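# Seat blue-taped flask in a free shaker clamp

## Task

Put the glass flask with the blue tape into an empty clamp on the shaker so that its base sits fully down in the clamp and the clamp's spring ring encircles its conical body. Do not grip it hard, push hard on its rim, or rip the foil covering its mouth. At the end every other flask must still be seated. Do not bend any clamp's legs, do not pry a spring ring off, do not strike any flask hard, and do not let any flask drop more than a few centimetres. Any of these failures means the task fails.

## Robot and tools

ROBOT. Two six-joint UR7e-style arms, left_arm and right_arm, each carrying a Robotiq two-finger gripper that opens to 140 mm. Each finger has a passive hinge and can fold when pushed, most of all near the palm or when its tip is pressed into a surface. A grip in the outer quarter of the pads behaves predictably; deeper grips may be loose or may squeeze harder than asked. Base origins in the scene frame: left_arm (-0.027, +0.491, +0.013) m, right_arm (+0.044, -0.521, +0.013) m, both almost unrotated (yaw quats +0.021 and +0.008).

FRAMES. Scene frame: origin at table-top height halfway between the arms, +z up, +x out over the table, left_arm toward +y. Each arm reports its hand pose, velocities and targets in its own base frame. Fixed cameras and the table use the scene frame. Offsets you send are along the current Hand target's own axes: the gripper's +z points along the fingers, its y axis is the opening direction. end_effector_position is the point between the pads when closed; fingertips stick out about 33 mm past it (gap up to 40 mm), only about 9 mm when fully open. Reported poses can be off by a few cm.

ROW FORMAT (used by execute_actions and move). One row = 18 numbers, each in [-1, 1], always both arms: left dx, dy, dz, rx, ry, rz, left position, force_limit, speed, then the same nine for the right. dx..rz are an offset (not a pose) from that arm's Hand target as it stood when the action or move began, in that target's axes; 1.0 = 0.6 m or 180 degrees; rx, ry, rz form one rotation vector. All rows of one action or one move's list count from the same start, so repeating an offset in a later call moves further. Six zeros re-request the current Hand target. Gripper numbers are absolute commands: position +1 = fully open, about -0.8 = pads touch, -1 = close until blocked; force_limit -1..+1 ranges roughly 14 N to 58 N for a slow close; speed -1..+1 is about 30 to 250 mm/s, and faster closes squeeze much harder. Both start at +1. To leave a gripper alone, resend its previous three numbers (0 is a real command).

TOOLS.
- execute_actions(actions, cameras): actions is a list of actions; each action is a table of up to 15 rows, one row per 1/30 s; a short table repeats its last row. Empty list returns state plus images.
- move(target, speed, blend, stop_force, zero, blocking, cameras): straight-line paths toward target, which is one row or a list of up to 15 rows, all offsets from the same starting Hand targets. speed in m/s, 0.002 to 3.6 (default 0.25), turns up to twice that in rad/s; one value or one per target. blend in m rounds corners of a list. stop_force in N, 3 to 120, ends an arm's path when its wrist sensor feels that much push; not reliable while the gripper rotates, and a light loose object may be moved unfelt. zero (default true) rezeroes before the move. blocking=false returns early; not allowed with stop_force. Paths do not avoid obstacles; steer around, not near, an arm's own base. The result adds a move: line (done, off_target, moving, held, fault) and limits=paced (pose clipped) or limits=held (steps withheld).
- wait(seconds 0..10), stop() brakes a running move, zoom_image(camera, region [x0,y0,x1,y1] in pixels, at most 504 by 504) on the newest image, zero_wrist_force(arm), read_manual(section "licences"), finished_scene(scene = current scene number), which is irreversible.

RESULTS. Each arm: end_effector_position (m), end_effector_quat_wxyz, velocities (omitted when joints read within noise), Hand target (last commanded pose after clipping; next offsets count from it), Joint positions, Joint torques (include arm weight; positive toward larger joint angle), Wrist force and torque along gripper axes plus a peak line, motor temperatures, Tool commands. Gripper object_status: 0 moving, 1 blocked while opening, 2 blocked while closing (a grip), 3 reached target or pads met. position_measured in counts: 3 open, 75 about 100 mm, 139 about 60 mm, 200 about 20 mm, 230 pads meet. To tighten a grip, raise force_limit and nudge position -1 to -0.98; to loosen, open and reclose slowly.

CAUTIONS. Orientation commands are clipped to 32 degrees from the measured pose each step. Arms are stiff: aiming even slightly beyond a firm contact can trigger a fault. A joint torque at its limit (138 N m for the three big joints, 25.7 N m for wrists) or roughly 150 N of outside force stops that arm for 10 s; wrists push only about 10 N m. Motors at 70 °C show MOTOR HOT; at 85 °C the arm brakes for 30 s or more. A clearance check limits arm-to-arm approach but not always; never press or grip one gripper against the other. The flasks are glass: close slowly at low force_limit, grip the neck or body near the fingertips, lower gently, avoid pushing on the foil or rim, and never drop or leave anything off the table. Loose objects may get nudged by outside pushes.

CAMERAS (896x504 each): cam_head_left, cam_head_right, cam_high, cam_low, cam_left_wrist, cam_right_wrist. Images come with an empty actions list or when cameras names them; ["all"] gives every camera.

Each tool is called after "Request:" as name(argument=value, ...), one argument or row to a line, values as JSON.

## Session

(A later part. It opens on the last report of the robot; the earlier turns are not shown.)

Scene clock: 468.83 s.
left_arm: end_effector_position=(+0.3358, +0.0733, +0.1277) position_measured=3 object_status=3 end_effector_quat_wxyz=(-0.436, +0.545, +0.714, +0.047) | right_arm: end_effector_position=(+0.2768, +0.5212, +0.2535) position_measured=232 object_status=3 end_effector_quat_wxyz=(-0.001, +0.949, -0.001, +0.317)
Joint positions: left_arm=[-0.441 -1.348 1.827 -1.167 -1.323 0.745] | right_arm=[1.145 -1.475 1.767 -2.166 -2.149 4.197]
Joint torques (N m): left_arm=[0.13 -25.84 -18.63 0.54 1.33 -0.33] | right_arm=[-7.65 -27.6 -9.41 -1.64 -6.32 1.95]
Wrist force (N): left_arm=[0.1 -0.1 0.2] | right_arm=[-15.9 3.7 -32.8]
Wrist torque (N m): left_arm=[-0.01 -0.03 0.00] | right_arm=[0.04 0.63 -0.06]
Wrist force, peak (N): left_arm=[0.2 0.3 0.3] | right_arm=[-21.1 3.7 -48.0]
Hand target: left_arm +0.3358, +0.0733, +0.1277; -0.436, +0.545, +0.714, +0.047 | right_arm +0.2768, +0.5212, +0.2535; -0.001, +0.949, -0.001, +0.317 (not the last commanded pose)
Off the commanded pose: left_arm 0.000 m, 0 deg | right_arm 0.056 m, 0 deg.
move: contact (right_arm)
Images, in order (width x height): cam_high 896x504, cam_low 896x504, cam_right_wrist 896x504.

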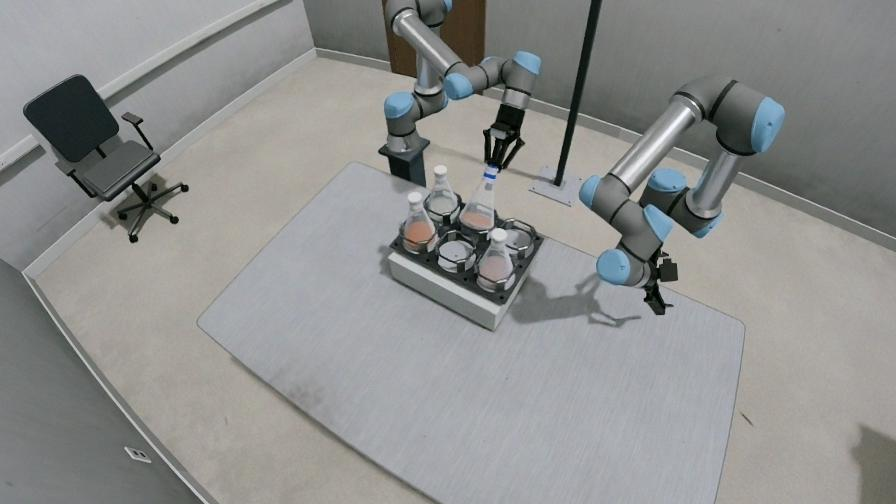

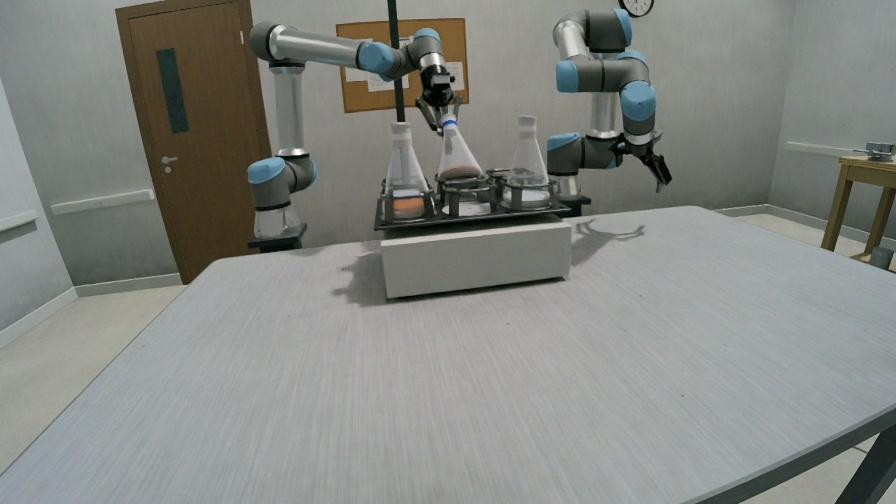

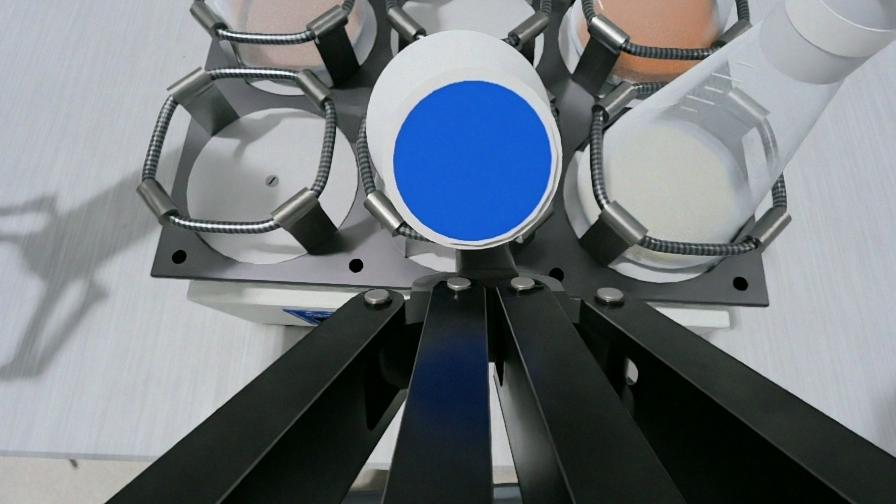

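Request:
move(
  target=[0,0,0,0,0,0,1,-1,-1,0.08,0,0.06,0,0,0,-1,-0.5,-0.5],
  speed=0.01,
  stop_force=26,
  cameras=["cam_right_wrist","cam_high","cam_low"],
)

Request:
zoom_image(
  camera="cam_low",
  region=[400, 70, 540, 230],
)

Request:
zoom_image(
  camera="cam_high",
  region=[420, 130, 540, 270],
)

Scene clock: 481.17 s.
left_arm: end_effector_position=(+0.3358, +0.0733, +0.1277) position_measured=3 object_status=3 end_effector_quat_wxyz=(-0.436, +0.545, +0.714, +0.047) | right_arm: end_effector_position=(+0.2795, +0.5212, +0.2536) position_measured=232 object_status=3 end_effector_quat_wxyz=(-0.001, +0.949, -0.001, +0.317)
Joint positions: left_arm=[-0.441 -1.348 1.827 -1.167 -1.323 0.745] | right_arm=[1.14 -1.474 1.767 -2.169 -2.147 4.191]
Joint torques (N m): left_arm=[0.06 -25.17 -18.42 0.4 0.93 -0.29] | right_arm=[-12.98 -22.98 -6.56 -2.13 -7.49 1.96]
Wrist force (N): left_arm=[0.2 0.1 0.2] | right_arm=[-23.2 7.3 -48.2]
Wrist torque (N m): left_arm=[0.02 -0.05 0.00] | right_arm=[-0.02 0.90 0.00]
Wrist force, peak (N): left_arm=[-0.1 0.3 0.3] | right_arm=[-28.9 7.0 -60.3]
Hand target: left_arm +0.3358, +0.0733, +0.1277; -0.436, +0.545, +0.714, +0.047 | right_arm +0.2795, +0.5212, +0.2536; -0.001, +0.949, -0.001, +0.317 (not the last commanded pose)
Off the commanded pose: left_arm 0.000 m, 0 deg | right_arm 0.057 m, 0 deg.
move: contact (right_arm)
Images, in order (width x height): cam_high 896x504, cam_low 896x504, cam_right_wrist 896x504.

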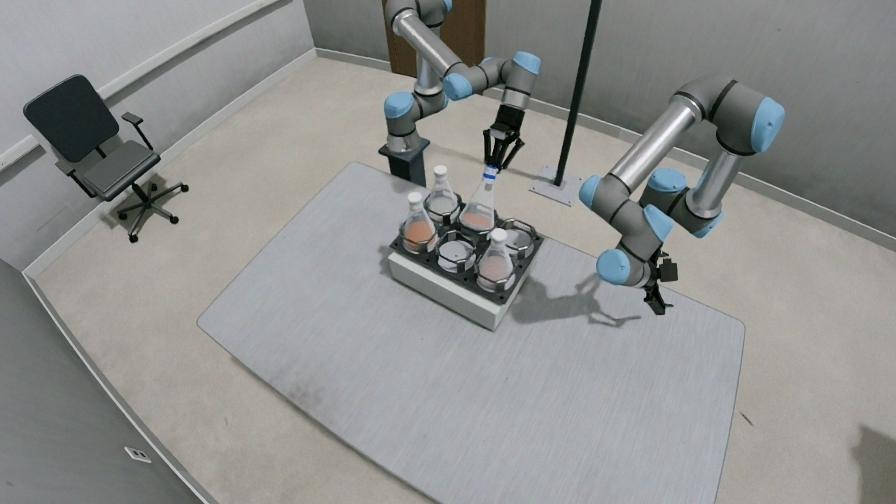

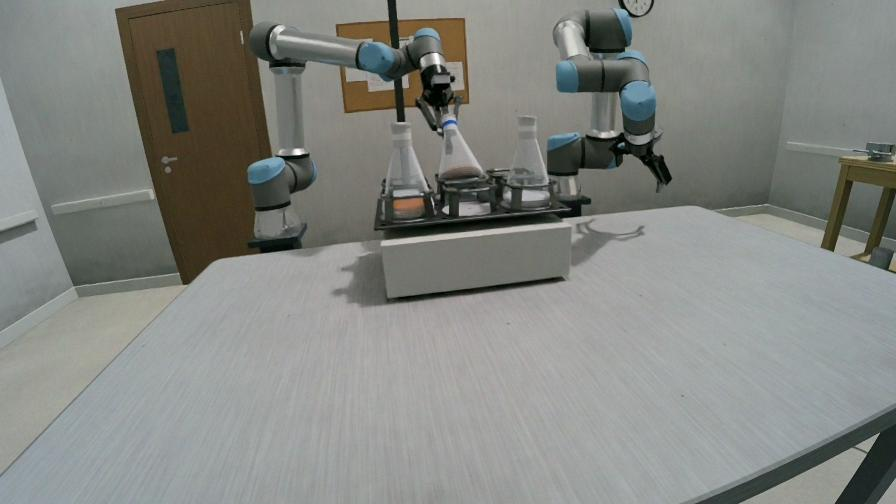

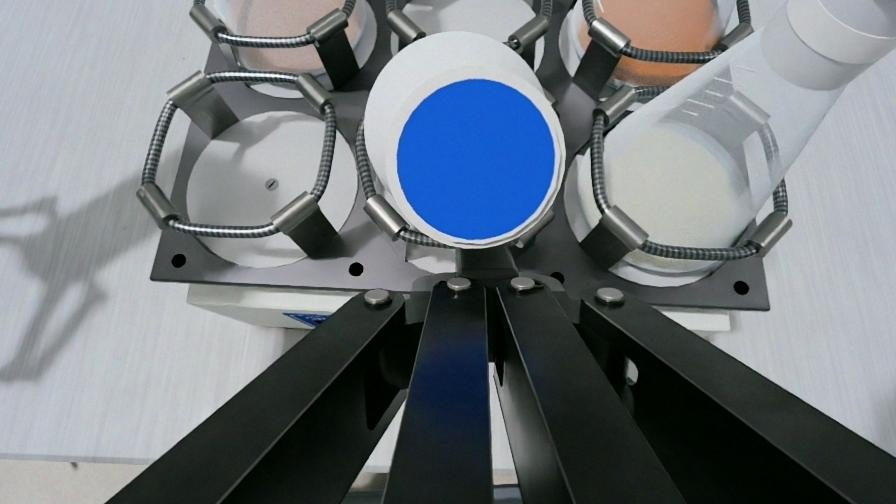

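Scaled by 3.150 from the camera's 896x504 image, which has a finer 1280x720 frame.

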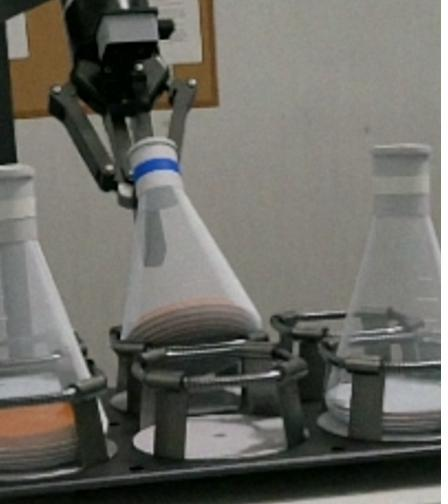

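Scaled by 3.600 from the camera's 896x504 image, which has a finer 1280x720 frame.

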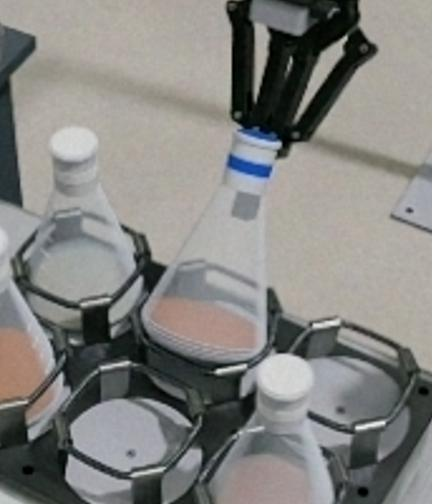

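Request:
move(
  target=[
    [0,0,0,0,0,0,1,-1,-1,-0.016,0,-0.012,0,0,0,-1,-0.5,-0.5],
    [0,0,0,0,0,0,1,-1,-1,0.001,0.002,-0.035,0,0,0,-1,-0.5,-0.5],
  ],
  speed=0.03,
  cameras=["cam_right_wrist","cam_high","cam_low"],
)

Request:
zoom_image(
  camera="cam_low",
  region=[400, 70, 540, 230],
)

Request:
zoom_image(
  camera="cam_right_wrist",
  region=[320, 0, 640, 300],
)

Scene clock: 516.97 s.
left_arm: end_effector_position=(+0.3358, +0.0733, +0.1277) position_measured=3 object_status=3 end_effector_quat_wxyz=(-0.436, +0.545, +0.714, +0.047) | right_arm: end_effector_position=(+0.2674, +0.5200, +0.2711) position_measured=232 object_status=3 end_effector_quat_wxyz=(-0.001, +0.949, -0.001, +0.317)
Joint positions: left_arm=[-0.441 -1.348 1.827 -1.167 -1.323 0.745] | right_arm=[1.161 -1.494 1.74 -2.109 -2.153 4.215]
Joint torques (N m): left_arm=[-1.07 -24.28 -18.7 0.64 0.8 -0.07] | right_arm=[-7.07 -18.68 -14.24 -5.5 1.25 -1.38]
Wrist force (N): left_arm=[0.0 0.1 0.2] | right_arm=[-1.7 -0.2 0.8]
Wrist torque (N m): left_arm=[0.03 -0.01 0.00] | right_arm=[0.04 0.11 0.08]
Wrist force, peak (N): left_arm=[0.1 0.3 0.4] | right_arm=[-22.5 7.1 -49.1]
Hand target: left_arm +0.3358, +0.0733, +0.1277; -0.436, +0.545, +0.714, +0.047 | right_arm +0.2673, +0.5199, +0.2708; -0.001, +0.949, -0.001, +0.317
Off the commanded pose: left_arm 0.000 m, 0 deg | right_arm 0.000 m, 0 deg.
move: done
Images, in order (width x height): cam_high 896x504, cam_low 896x504, cam_right_wrist 896x504.

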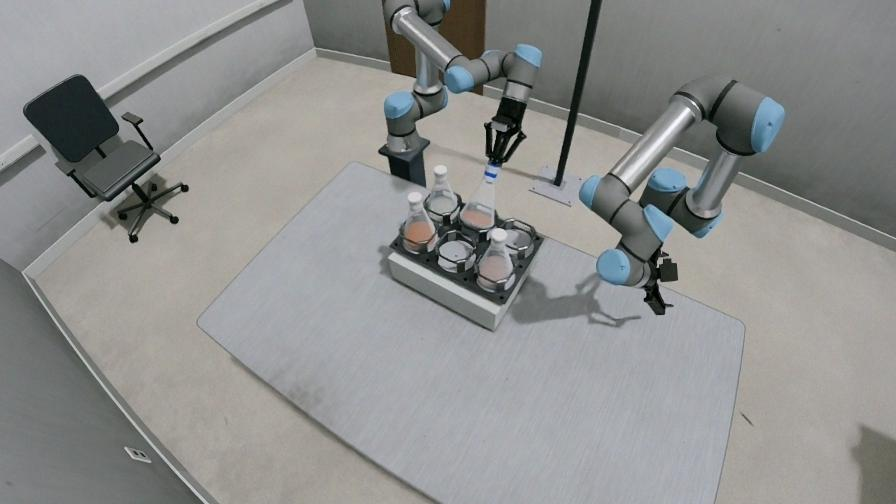

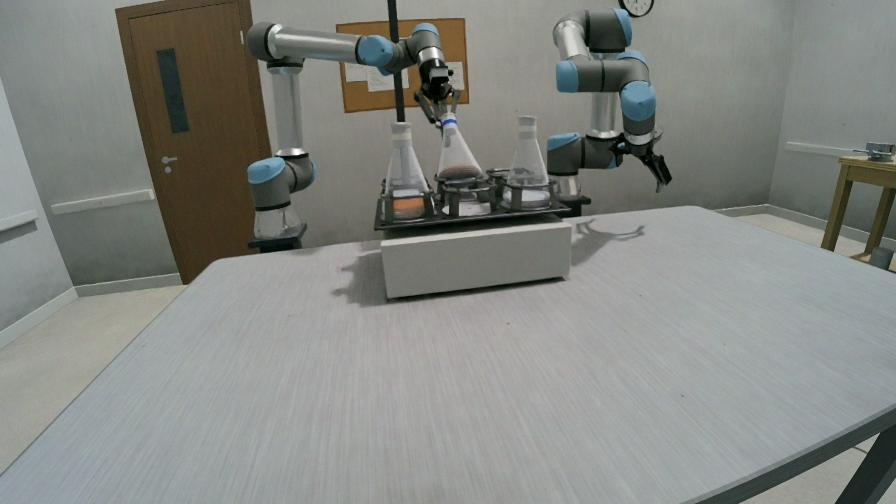

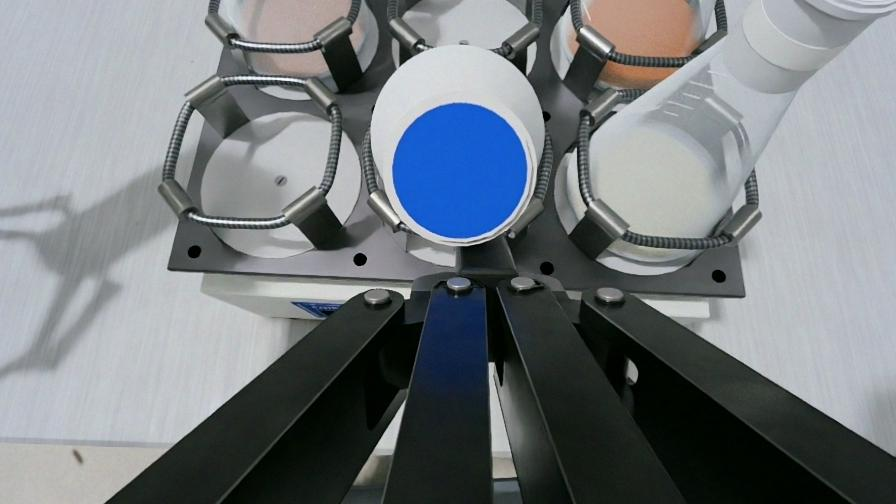

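Scaled by 3.150 from the camera's 896x504 image, which has a finer 1280x720 frame.

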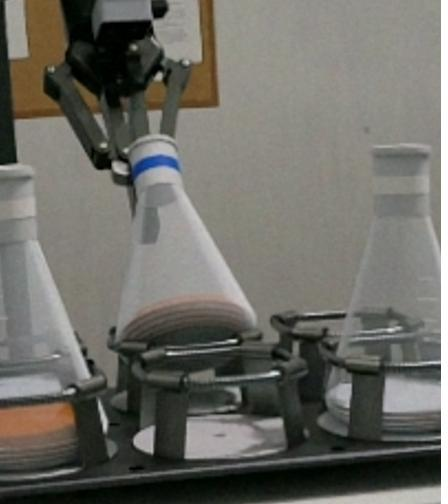

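Scaled by 1.575 from the camera's 896x504 image, which has a finer 1280x720 frame.

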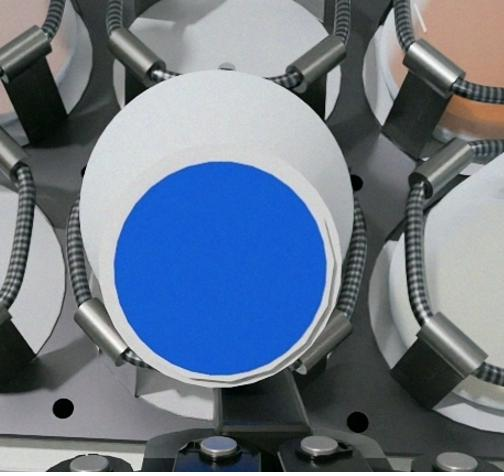

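Request:
move(
  target=[0,0,0,0,0,0,1,-1,-1,0.08,0,0.06,0,0,0,-1,-0.5,-0.5],
  speed=0.01,
  stop_force=42,
  cameras=["cam_right_wrist","cam_high","cam_low"],
)

Request:
zoom_image(
  camera="cam_low",
  region=[400, 70, 540, 230],
)

Request:
zoom_image(
  camera="cam_right_wrist",
  region=[320, 0, 640, 300],
)

Scene clock: 541.43 s.
left_arm: end_effector_position=(+0.3358, +0.0733, +0.1277) position_measured=3 object_status=3 end_effector_quat_wxyz=(-0.436, +0.545, +0.714, +0.047) | right_arm: end_effector_position=(+0.2861, +0.5200, +0.2709) position_measured=232 object_status=3 end_effector_quat_wxyz=(-0.001, +0.949, -0.001, +0.317)
Joint positions: left_arm=[-0.441 -1.348 1.827 -1.167 -1.323 0.745] | right_arm=[1.127 -1.484 1.734 -2.135 -2.143 4.177]
Joint torques (N m): left_arm=[-0.77 -25.11 -18.97 0.72 1.12 -0.45] | right_arm=[-10.04 -20.66 -2.97 0.29 -5.34 1.96]
Wrist force (N): left_arm=[0.1 0.0 0.1] | right_arm=[-11.0 2.7 -44.0]
Wrist torque (N m): left_arm=[0.01 -0.02 0.01] | right_arm=[0.19 0.70 -0.03]
Wrist force, peak (N): left_arm=[0.3 0.3 0.3] | right_arm=[-13.1 2.7 -53.5]
Hand target: left_arm +0.3358, +0.0733, +0.1277; -0.436, +0.545, +0.714, +0.047 | right_arm +0.2861, +0.5200, +0.2709; -0.001, +0.949, -0.001, +0.317 (not the last commanded pose)
Off the commanded pose: left_arm 0.000 m, 0 deg | right_arm 0.041 m, 0 deg.
move: contact (right_arm)
Images, in order (width x height): cam_high 896x504, cam_low 896x504, cam_right_wrist 896x504.

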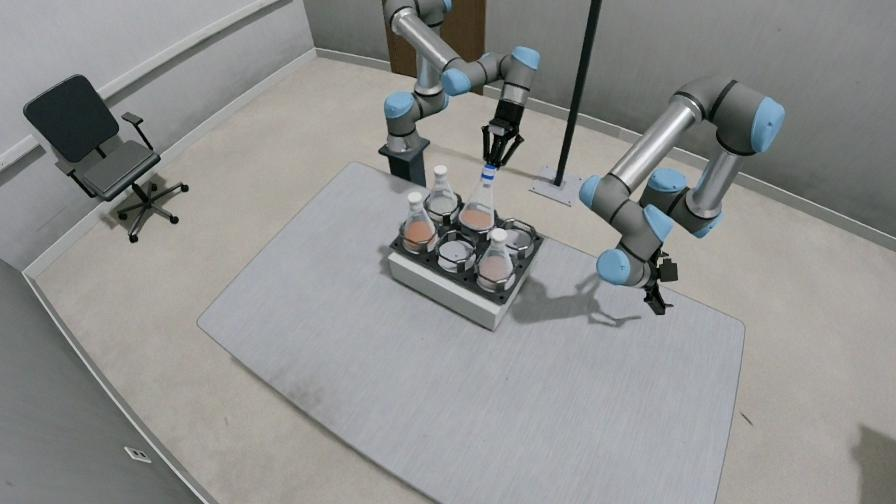

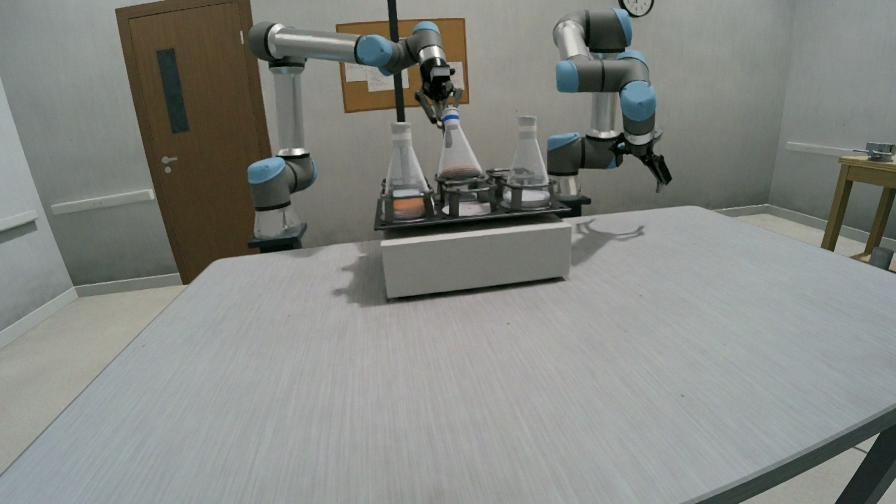

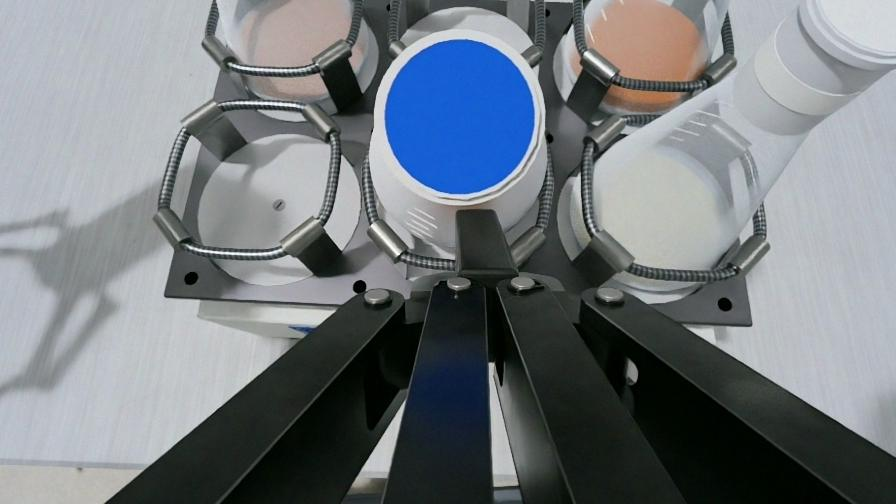

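Scaled by 3.150 from the camera's 896x504 image, which has a finer 1280x720 frame.

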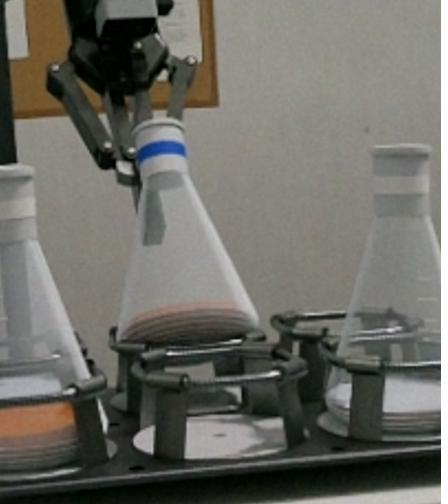

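Scaled by 1.575 from the camera's 896x504 image, which has a finer 1280x720 frame.

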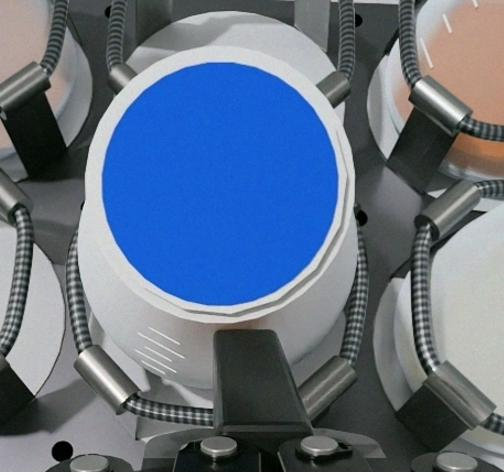

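Request:
move(
  target=[
    [0,0,0,0,0,0,1,-1,-1,-0.107,0,-0.08,0,0,0,-1,-0.5,-0.5],
    [0,0,0,0,0,0,1,-1,-1,-0.108,0,-0.206,0,0,0,-1,-0.5,-0.5],
    [0,0,0,0,0,0,1,-1,-1,-0.108,0,-0.206,0,0,0,0.5,-0.5,-0.5],
  ],
  speed=[0.03,0.08,0.08],
  cameras=["cam_right_wrist","cam_high","cam_low"],
)

Request:
zoom_image(
  camera="cam_low",
  region=[400, 70, 540, 230],
)

Request:
zoom_image(
  camera="cam_high",
  region=[420, 130, 540, 270],
)

Scene clock: 565.03 s.
left_arm: end_effector_position=(+0.3358, +0.0733, +0.1277) position_measured=3 object_status=3 end_effector_quat_wxyz=(-0.436, +0.545, +0.714, +0.047) | right_arm: end_effector_position=(+0.1600, +0.5198, +0.3308) position_measured=66 object_status=0 end_effector_quat_wxyz=(-0.001, +0.949, -0.001, +0.317)
Joint positions: left_arm=[-0.441 -1.348 1.827 -1.167 -1.323 0.745] | right_arm=[1.363 -1.541 1.601 -1.786 -2.199 4.455]
Joint torques (N m): left_arm=[0.36 -25.78 -19.16 0.51 1.02 -0.44] | right_arm=[-6.39 -12.34 -14.43 -0.83 1.45 -2.08]
Wrist force (N): left_arm=[0.1 0.1 0.2] | right_arm=[-0.6 -0.3 0.0]
Wrist torque (N m): left_arm=[0.03 -0.02 0.00] | right_arm=[0.05 0.16 0.13]
Wrist force, peak (N): left_arm=[-0.2 0.3 0.5] | right_arm=[-11.0 2.8 -44.2]
Hand target: left_arm +0.3358, +0.0733, +0.1277; -0.436, +0.545, +0.714, +0.047 | right_arm +0.1600, +0.5198, +0.3308; -0.001, +0.949, -0.001, +0.317
Off the commanded pose: left_arm 0.000 m, 0 deg | right_arm 0.000 m, 0 deg.
move: done
Images, in order (width x height): cam_high 896x504, cam_low 896x504, cam_right_wrist 896x504.

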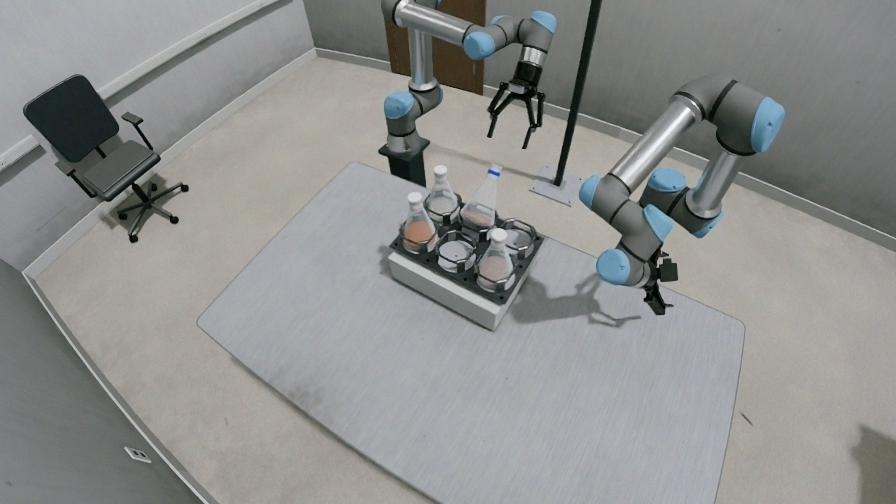

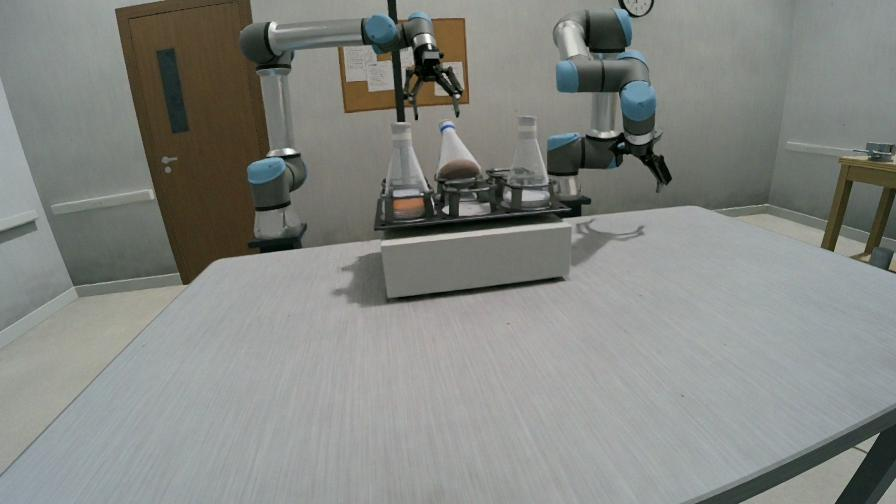

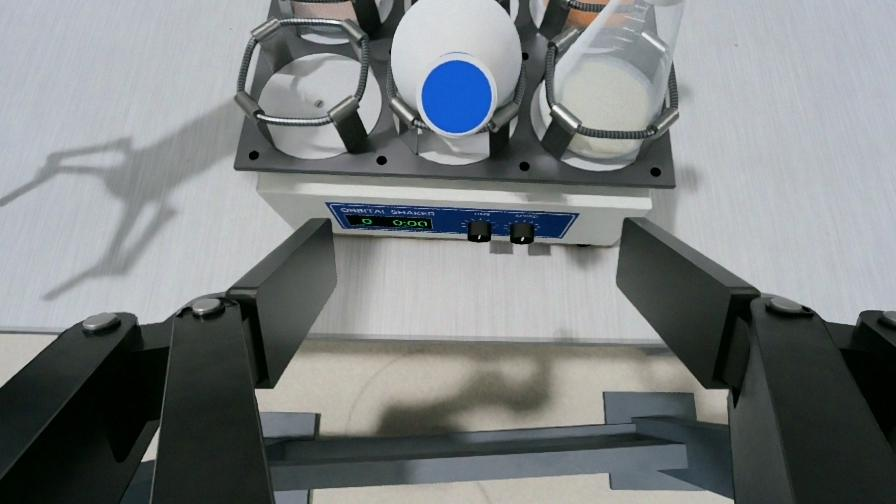

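Scaled by 3.150 from the camera's 896x504 image, which has a finer 1280x720 frame.

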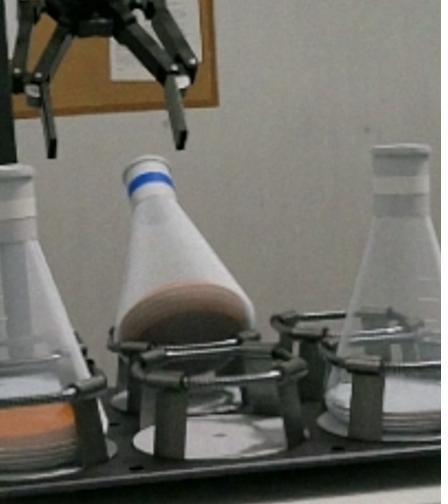

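Scaled by 3.600 from the camera's 896x504 image, which has a finer 1280x720 frame.

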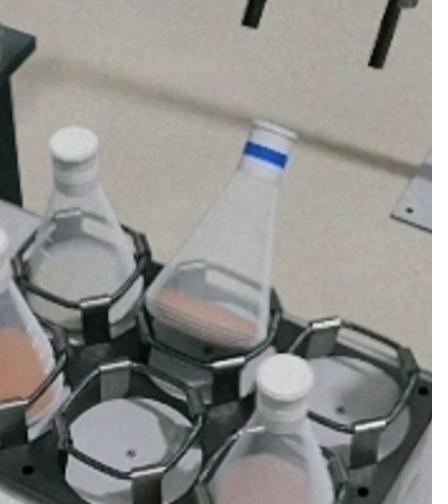

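Request:
move(
  target=[
    [0,0,0,0,0,0,1,-1,-1,0.108,0,0.083,0,0,0,0.5,-0.5,-1],
    [0,0,0,0,0,0,1,-1,-1,0.108,0,0.305,0,0,0,0.5,-0.5,-1],
    [0,0,0,0,0,0,1,-1,-1,0.108,0,0.305,0,0,0,-1,-0.4,-1],
  ],
  speed=[0.08,0.08,0.05],
  cameras=["cam_right_wrist"],
)

Request:
wait(
  seconds=2,
)

Scene clock: 604.27 s.
left_arm: end_effector_position=(+0.3358, +0.0733, +0.1277) position_measured=3 object_status=3 end_effector_quat_wxyz=(-0.436, +0.545, +0.714, +0.047) | right_arm: end_effector_position=(+0.3217, +0.5201, +0.2234) position_measured=110 object_status=0 end_effector_quat_wxyz=(-0.001, +0.949, -0.001, +0.317)
Joint positions: left_arm=[-0.441 -1.348 1.827 -1.167 -1.323 0.745] | right_arm=[1.066 -1.425 1.804 -2.3 -2.123 4.108]
Joint torques (N m): left_arm=[0.2 -24.63 -18.61 0.73 1.18 -0.7] | right_arm=[-5.83 -36.71 -29.21 -0.02 -3.55 1.85]
Wrist force (N): left_arm=[0.2 0.1 0.1] | right_arm=[-4.1 -14.0 -8.0]
Wrist torque (N m): left_arm=[0.02 -0.04 0.01] | right_arm=[0.56 0.34 -0.20]
Wrist force, peak (N): left_arm=[0.2 0.1 0.4] | right_arm=[-3.1 -14.2 -8.9]
Hand target: left_arm +0.3358, +0.0733, +0.1277; -0.436, +0.545, +0.714, +0.047 | right_arm +0.3218, +0.5201, +0.2234; -0.001, +0.949, -0.001, +0.317
Off the commanded pose: left_arm 0.000 m, 0 deg | right_arm 0.000 m, 0 deg.
move: done
Images, in order (width x height): cam_right_wrist 896x504.

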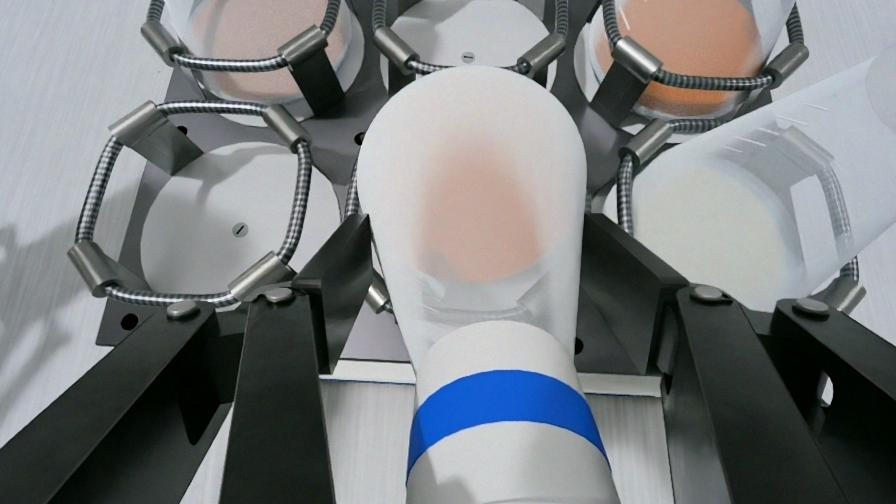

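Scene clock: 606.27 s.
left_arm: end_effector_position=(+0.3358, +0.0733, +0.1277) position_measured=3 object_status=3 end_effector_quat_wxyz=(-0.436, +0.545, +0.714, +0.047) | right_arm: end_effector_position=(+0.3218, +0.5201, +0.2234) position_measured=110 object_status=2 end_effector_quat_wxyz=(-0.001, +0.949, -0.001, +0.317)
Joint positions: left_arm=[-0.441 -1.348 1.827 -1.167 -1.323 0.745] | right_arm=[1.066 -1.425 1.804 -2.3 -2.123 4.108]
Joint torques (N m): left_arm=[-1.44 -25.52 -17.71 0.59 0.97 -0.36] | right_arm=[-15.28 -25.99 -7.5 1.68 -3.59 1.71]
Wrist force (N): left_arm=[0.0 0.0 0.2] | right_arm=[-3.3 -14.3 -8.9]
Wrist torque (N m): left_arm=[0.01 0.00 0.01] | right_arm=[0.58 0.29 -0.20]
Wrist force, peak (N): left_arm=[0.2 0.4 0.2] | right_arm=[-3.0 -14.5 -9.0]
Hand target: left_arm +0.3358, +0.0733, +0.1277; -0.436, +0.545, +0.714, +0.047 | right_arm +0.3218, +0.5201, +0.2234; -0.001, +0.949, -0.001, +0.317
Tool commands: left_gripper/position=+1.0 left_gripper/force_limit=-1.0 left_gripper/speed=-1.0 right_gripper/position=-1.0 right_gripper/force_limit=-0.4 right_gripper/speed=-1.0
Off the commanded pose: left_arm 0.000 m, 0 deg | right_arm 0.000 m, 0 deg.
wait: 2.00 s; at rest by 0.17 s

Request:
move(
  target=[0,0,0,0,0,0,1,-1,-1,0,-0.007,0,0,0,0,-1,-0.4,-1],
  speed=0.02,
)

Request:
move(
  target=[0,0,0,0,0,0,1,-1,-1,-0.033,0,-0.025,0,0,0,-1,-0.4,-1],
  speed=0.01,
  stop_force=32,
  cameras=["cam_right_wrist","cam_high","cam_low"],
)

Request:
zoom_image(
  camera="cam_low",
  region=[400, 70, 540, 230],
)

Request:
zoom_image(
  camera="cam_high",
  region=[420, 130, 540, 270],
)

Scene clock: 615.97 s.
left_arm: end_effector_position=(+0.3358, +0.0733, +0.1277) position_measured=3 object_status=3 end_effector_quat_wxyz=(-0.436, +0.545, +0.714, +0.047) | right_arm: end_effector_position=(+0.3218, +0.5243, +0.2234) position_measured=110 object_status=2 end_effector_quat_wxyz=(-0.001, +0.949, -0.001, +0.317)
Joint positions: left_arm=[-0.441 -1.348 1.827 -1.167 -1.323 0.745] | right_arm=[1.07 -1.415 1.792 -2.296 -2.125 4.113]
Joint torques (N m): left_arm=[-0.57 -24.48 -18.46 0.62 1.09 -0.44] | right_arm=[2.06 -28.4 -27.06 -2.22 -2.97 0.88]
Wrist force (N): left_arm=[0.0 0.1 0.2] | right_arm=[-1.3 -0.6 -2.2]
Wrist torque (N m): left_arm=[0.02 -0.01 0.00] | right_arm=[-0.22 0.17 0.05]
Wrist force, peak (N): left_arm=[0.0 0.3 0.5] | right_arm=[-2.9 -14.5 -9.3]
Hand target: left_arm +0.3358, +0.0733, +0.1277; -0.436, +0.545, +0.714, +0.047 | right_arm +0.3218, +0.5243, +0.2234; -0.001, +0.949, -0.001, +0.317
Off the commanded pose: left_arm 0.000 m, 0 deg | right_arm 0.000 m, 0 deg.
move: done

Scene clock: 619.40 s.
left_arm: end_effector_position=(+0.3358, +0.0733, +0.1277) position_measured=3 object_status=3 end_effector_quat_wxyz=(-0.436, +0.545, +0.714, +0.047) | right_arm: end_effector_position=(+0.2970, +0.5243, +0.2236) position_measured=110 object_status=2 end_effector_quat_wxyz=(-0.001, +0.949, -0.001, +0.317)
Joint positions: left_arm=[-0.441 -1.348 1.827 -1.167 -1.323 0.745] | right_arm=[1.112 -1.433 1.806 -2.267 -2.139 4.16]
Joint torques (N m): left_arm=[0.13 -24.09 -18.63 0.63 1.34 -0.52] | right_arm=[-6.29 -11.07 -8.13 5.45 2.35 -1.81]
Wrist force (N): left_arm=[0.0 0.2 0.3] | right_arm=[24.0 -13.5 -13.7]
Wrist torque (N m): left_arm=[0.04 -0.02 0.01] | right_arm=[0.40 -0.01 -0.16]
Wrist force, peak (N): left_arm=[0.2 0.4 0.3] | right_arm=[29.1 -10.0 -14.8]
Hand target: left_arm +0.3358, +0.0733, +0.1277; -0.436, +0.545, +0.714, +0.047 | right_arm +0.2969, +0.5243, +0.2235; -0.001, +0.949, -0.001, +0.317
Off the commanded pose: left_arm 0.000 m, 0 deg | right_arm 0.000 m, 0 deg.
move: done
Images, in order (width x height): cam_high 896x504, cam_low 896x504, cam_right_wrist 896x504.

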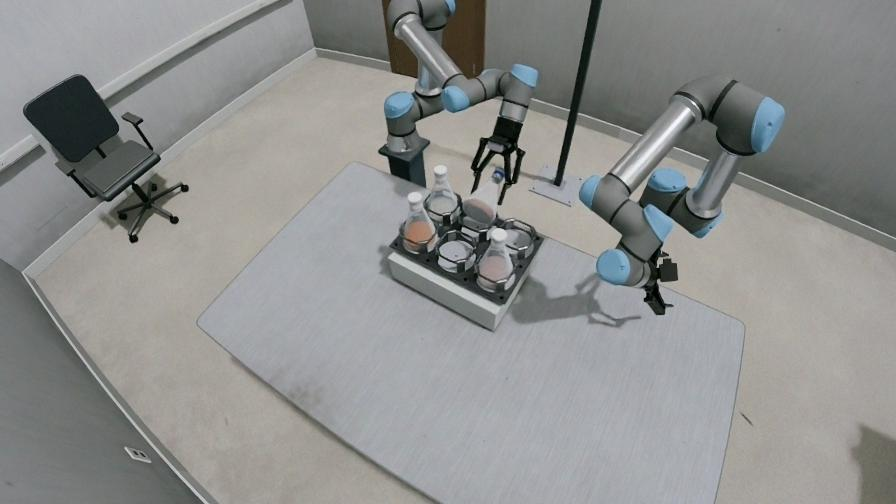

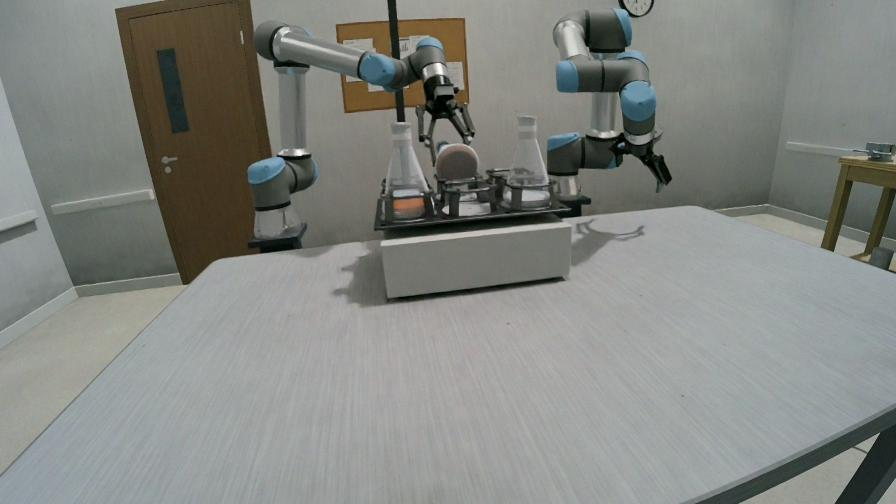

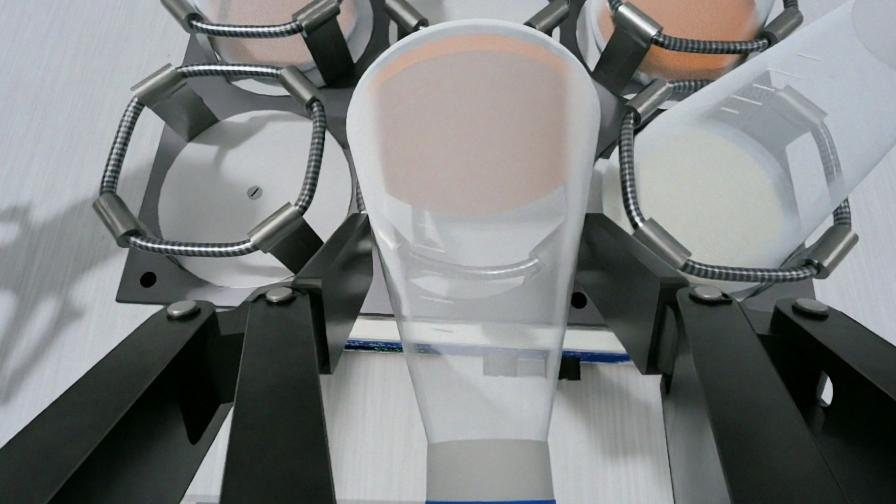

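Scaled by 3.150 from the camera's 896x504 image, which has a finer 1280x720 frame.

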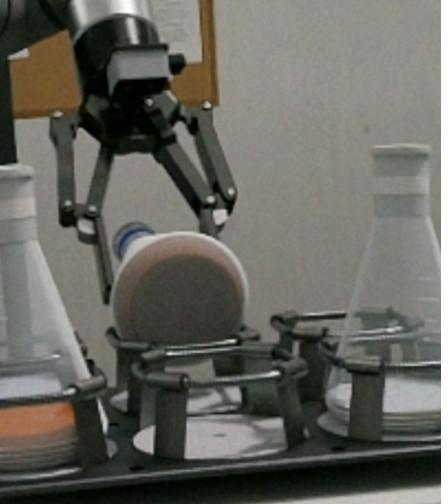

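Scaled by 3.600 from the camera's 896x504 image, which has a finer 1280x720 frame.

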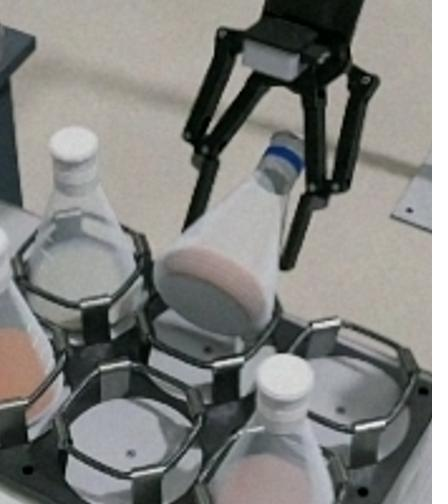

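Request:
move(
  target=[0,0,0,0,0,0,1,-1,-1,0.039,0,0.034,0,-0.12,0,-1,-0.4,-1],
  speed=0.02,
  stop_force=50,
  cameras=["cam_right_wrist","cam_high","cam_low"],
)

Request:
zoom_image(
  camera="cam_low",
  region=[400, 70, 540, 230],
)

Request:
zoom_image(
  camera="cam_high",
  region=[420, 130, 540, 270],
)

Scene clock: 650.40 s.
left_arm: end_effector_position=(+0.3358, +0.0733, +0.1277) position_measured=3 object_status=3 end_effector_quat_wxyz=(-0.436, +0.545, +0.714, +0.047) | right_arm: end_effector_position=(+0.3279, +0.5243, +0.2212) position_measured=110 object_status=2 end_effector_quat_wxyz=(-0.001, +0.991, +0.000, +0.133)
Joint positions: left_arm=[-0.441 -1.348 1.827 -1.167 -1.323 0.745] | right_arm=[0.899 -1.382 1.576 -1.935 -1.778 4.024]
Joint torques (N m): left_arm=[0.07 -23.93 -17.49 0.66 1.22 -0.28] | right_arm=[-2.71 -31.56 -9.37 -6.39 -5.99 1.33]
Wrist force (N): left_arm=[-0.1 0.3 0.1] | right_arm=[-18.6 -0.2 -20.5]
Wrist torque (N m): left_arm=[0.05 0.01 0.00] | right_arm=[-0.25 0.78 0.53]
Wrist force, peak (N): left_arm=[0.4 0.4 0.3] | right_arm=[26.6 -10.9 -19.7]
Hand target: left_arm +0.3358, +0.0733, +0.1277; -0.436, +0.545, +0.714, +0.047 | right_arm +0.3279, +0.5243, +0.2212; -0.001, +0.991, +0.000, +0.133
Off the commanded pose: left_arm 0.000 m, 0 deg | right_arm 0.000 m, 0 deg.
move: done
Images, in order (width x height): cam_high 896x504, cam_low 896x504, cam_right_wrist 896x504.

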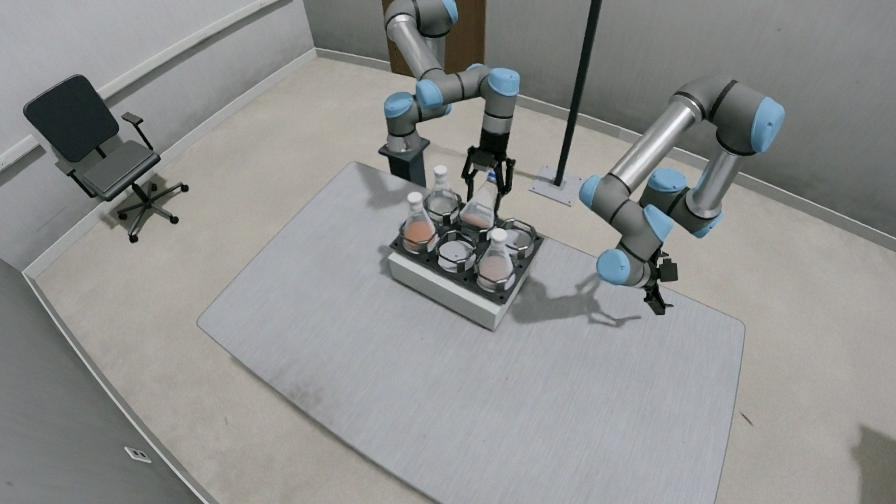

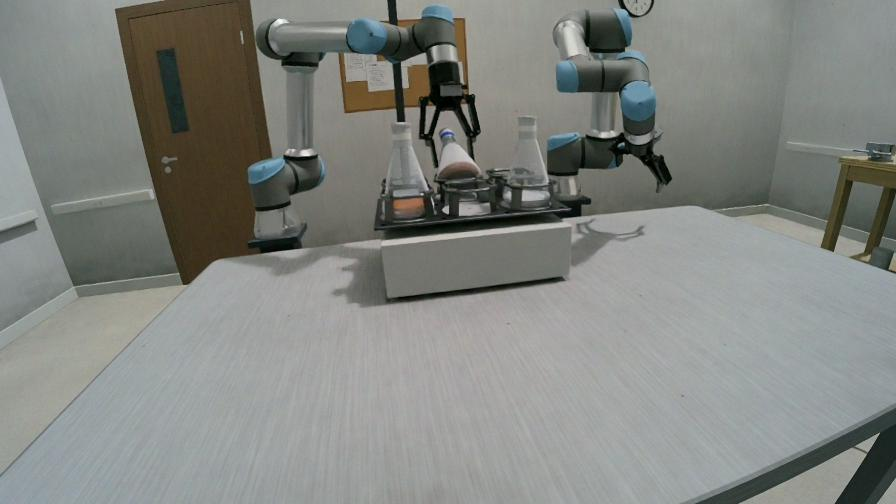

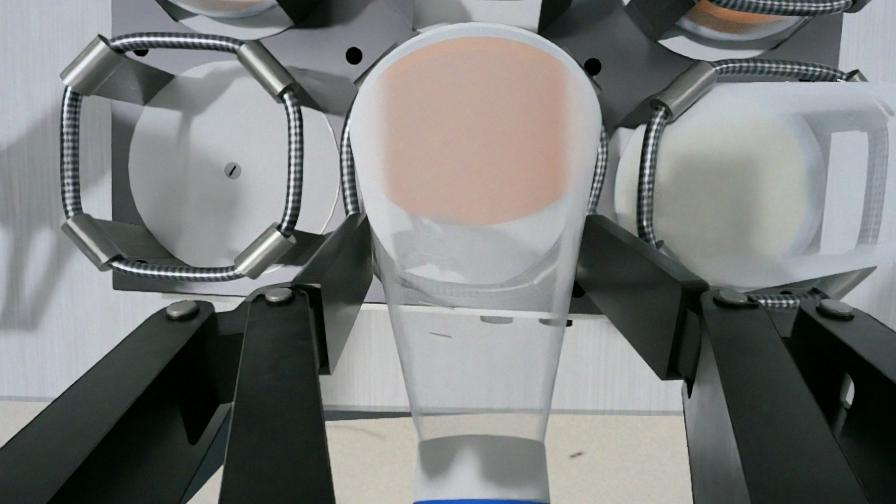

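Scaled by 3.150 from the camera's 896x504 image, which has a finer 1280x720 frame.

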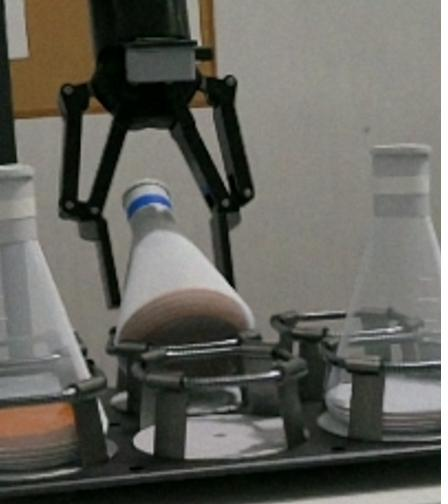

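Scaled by 3.600 from the camera's 896x504 image, which has a finer 1280x720 frame.

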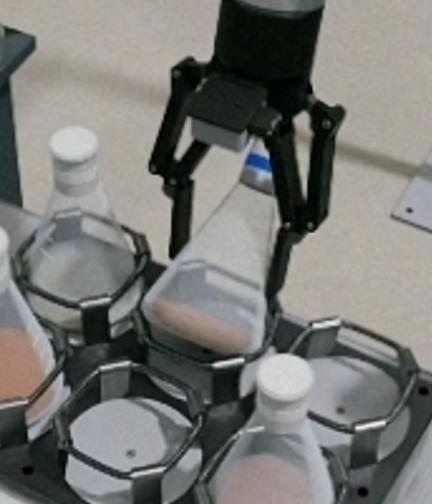

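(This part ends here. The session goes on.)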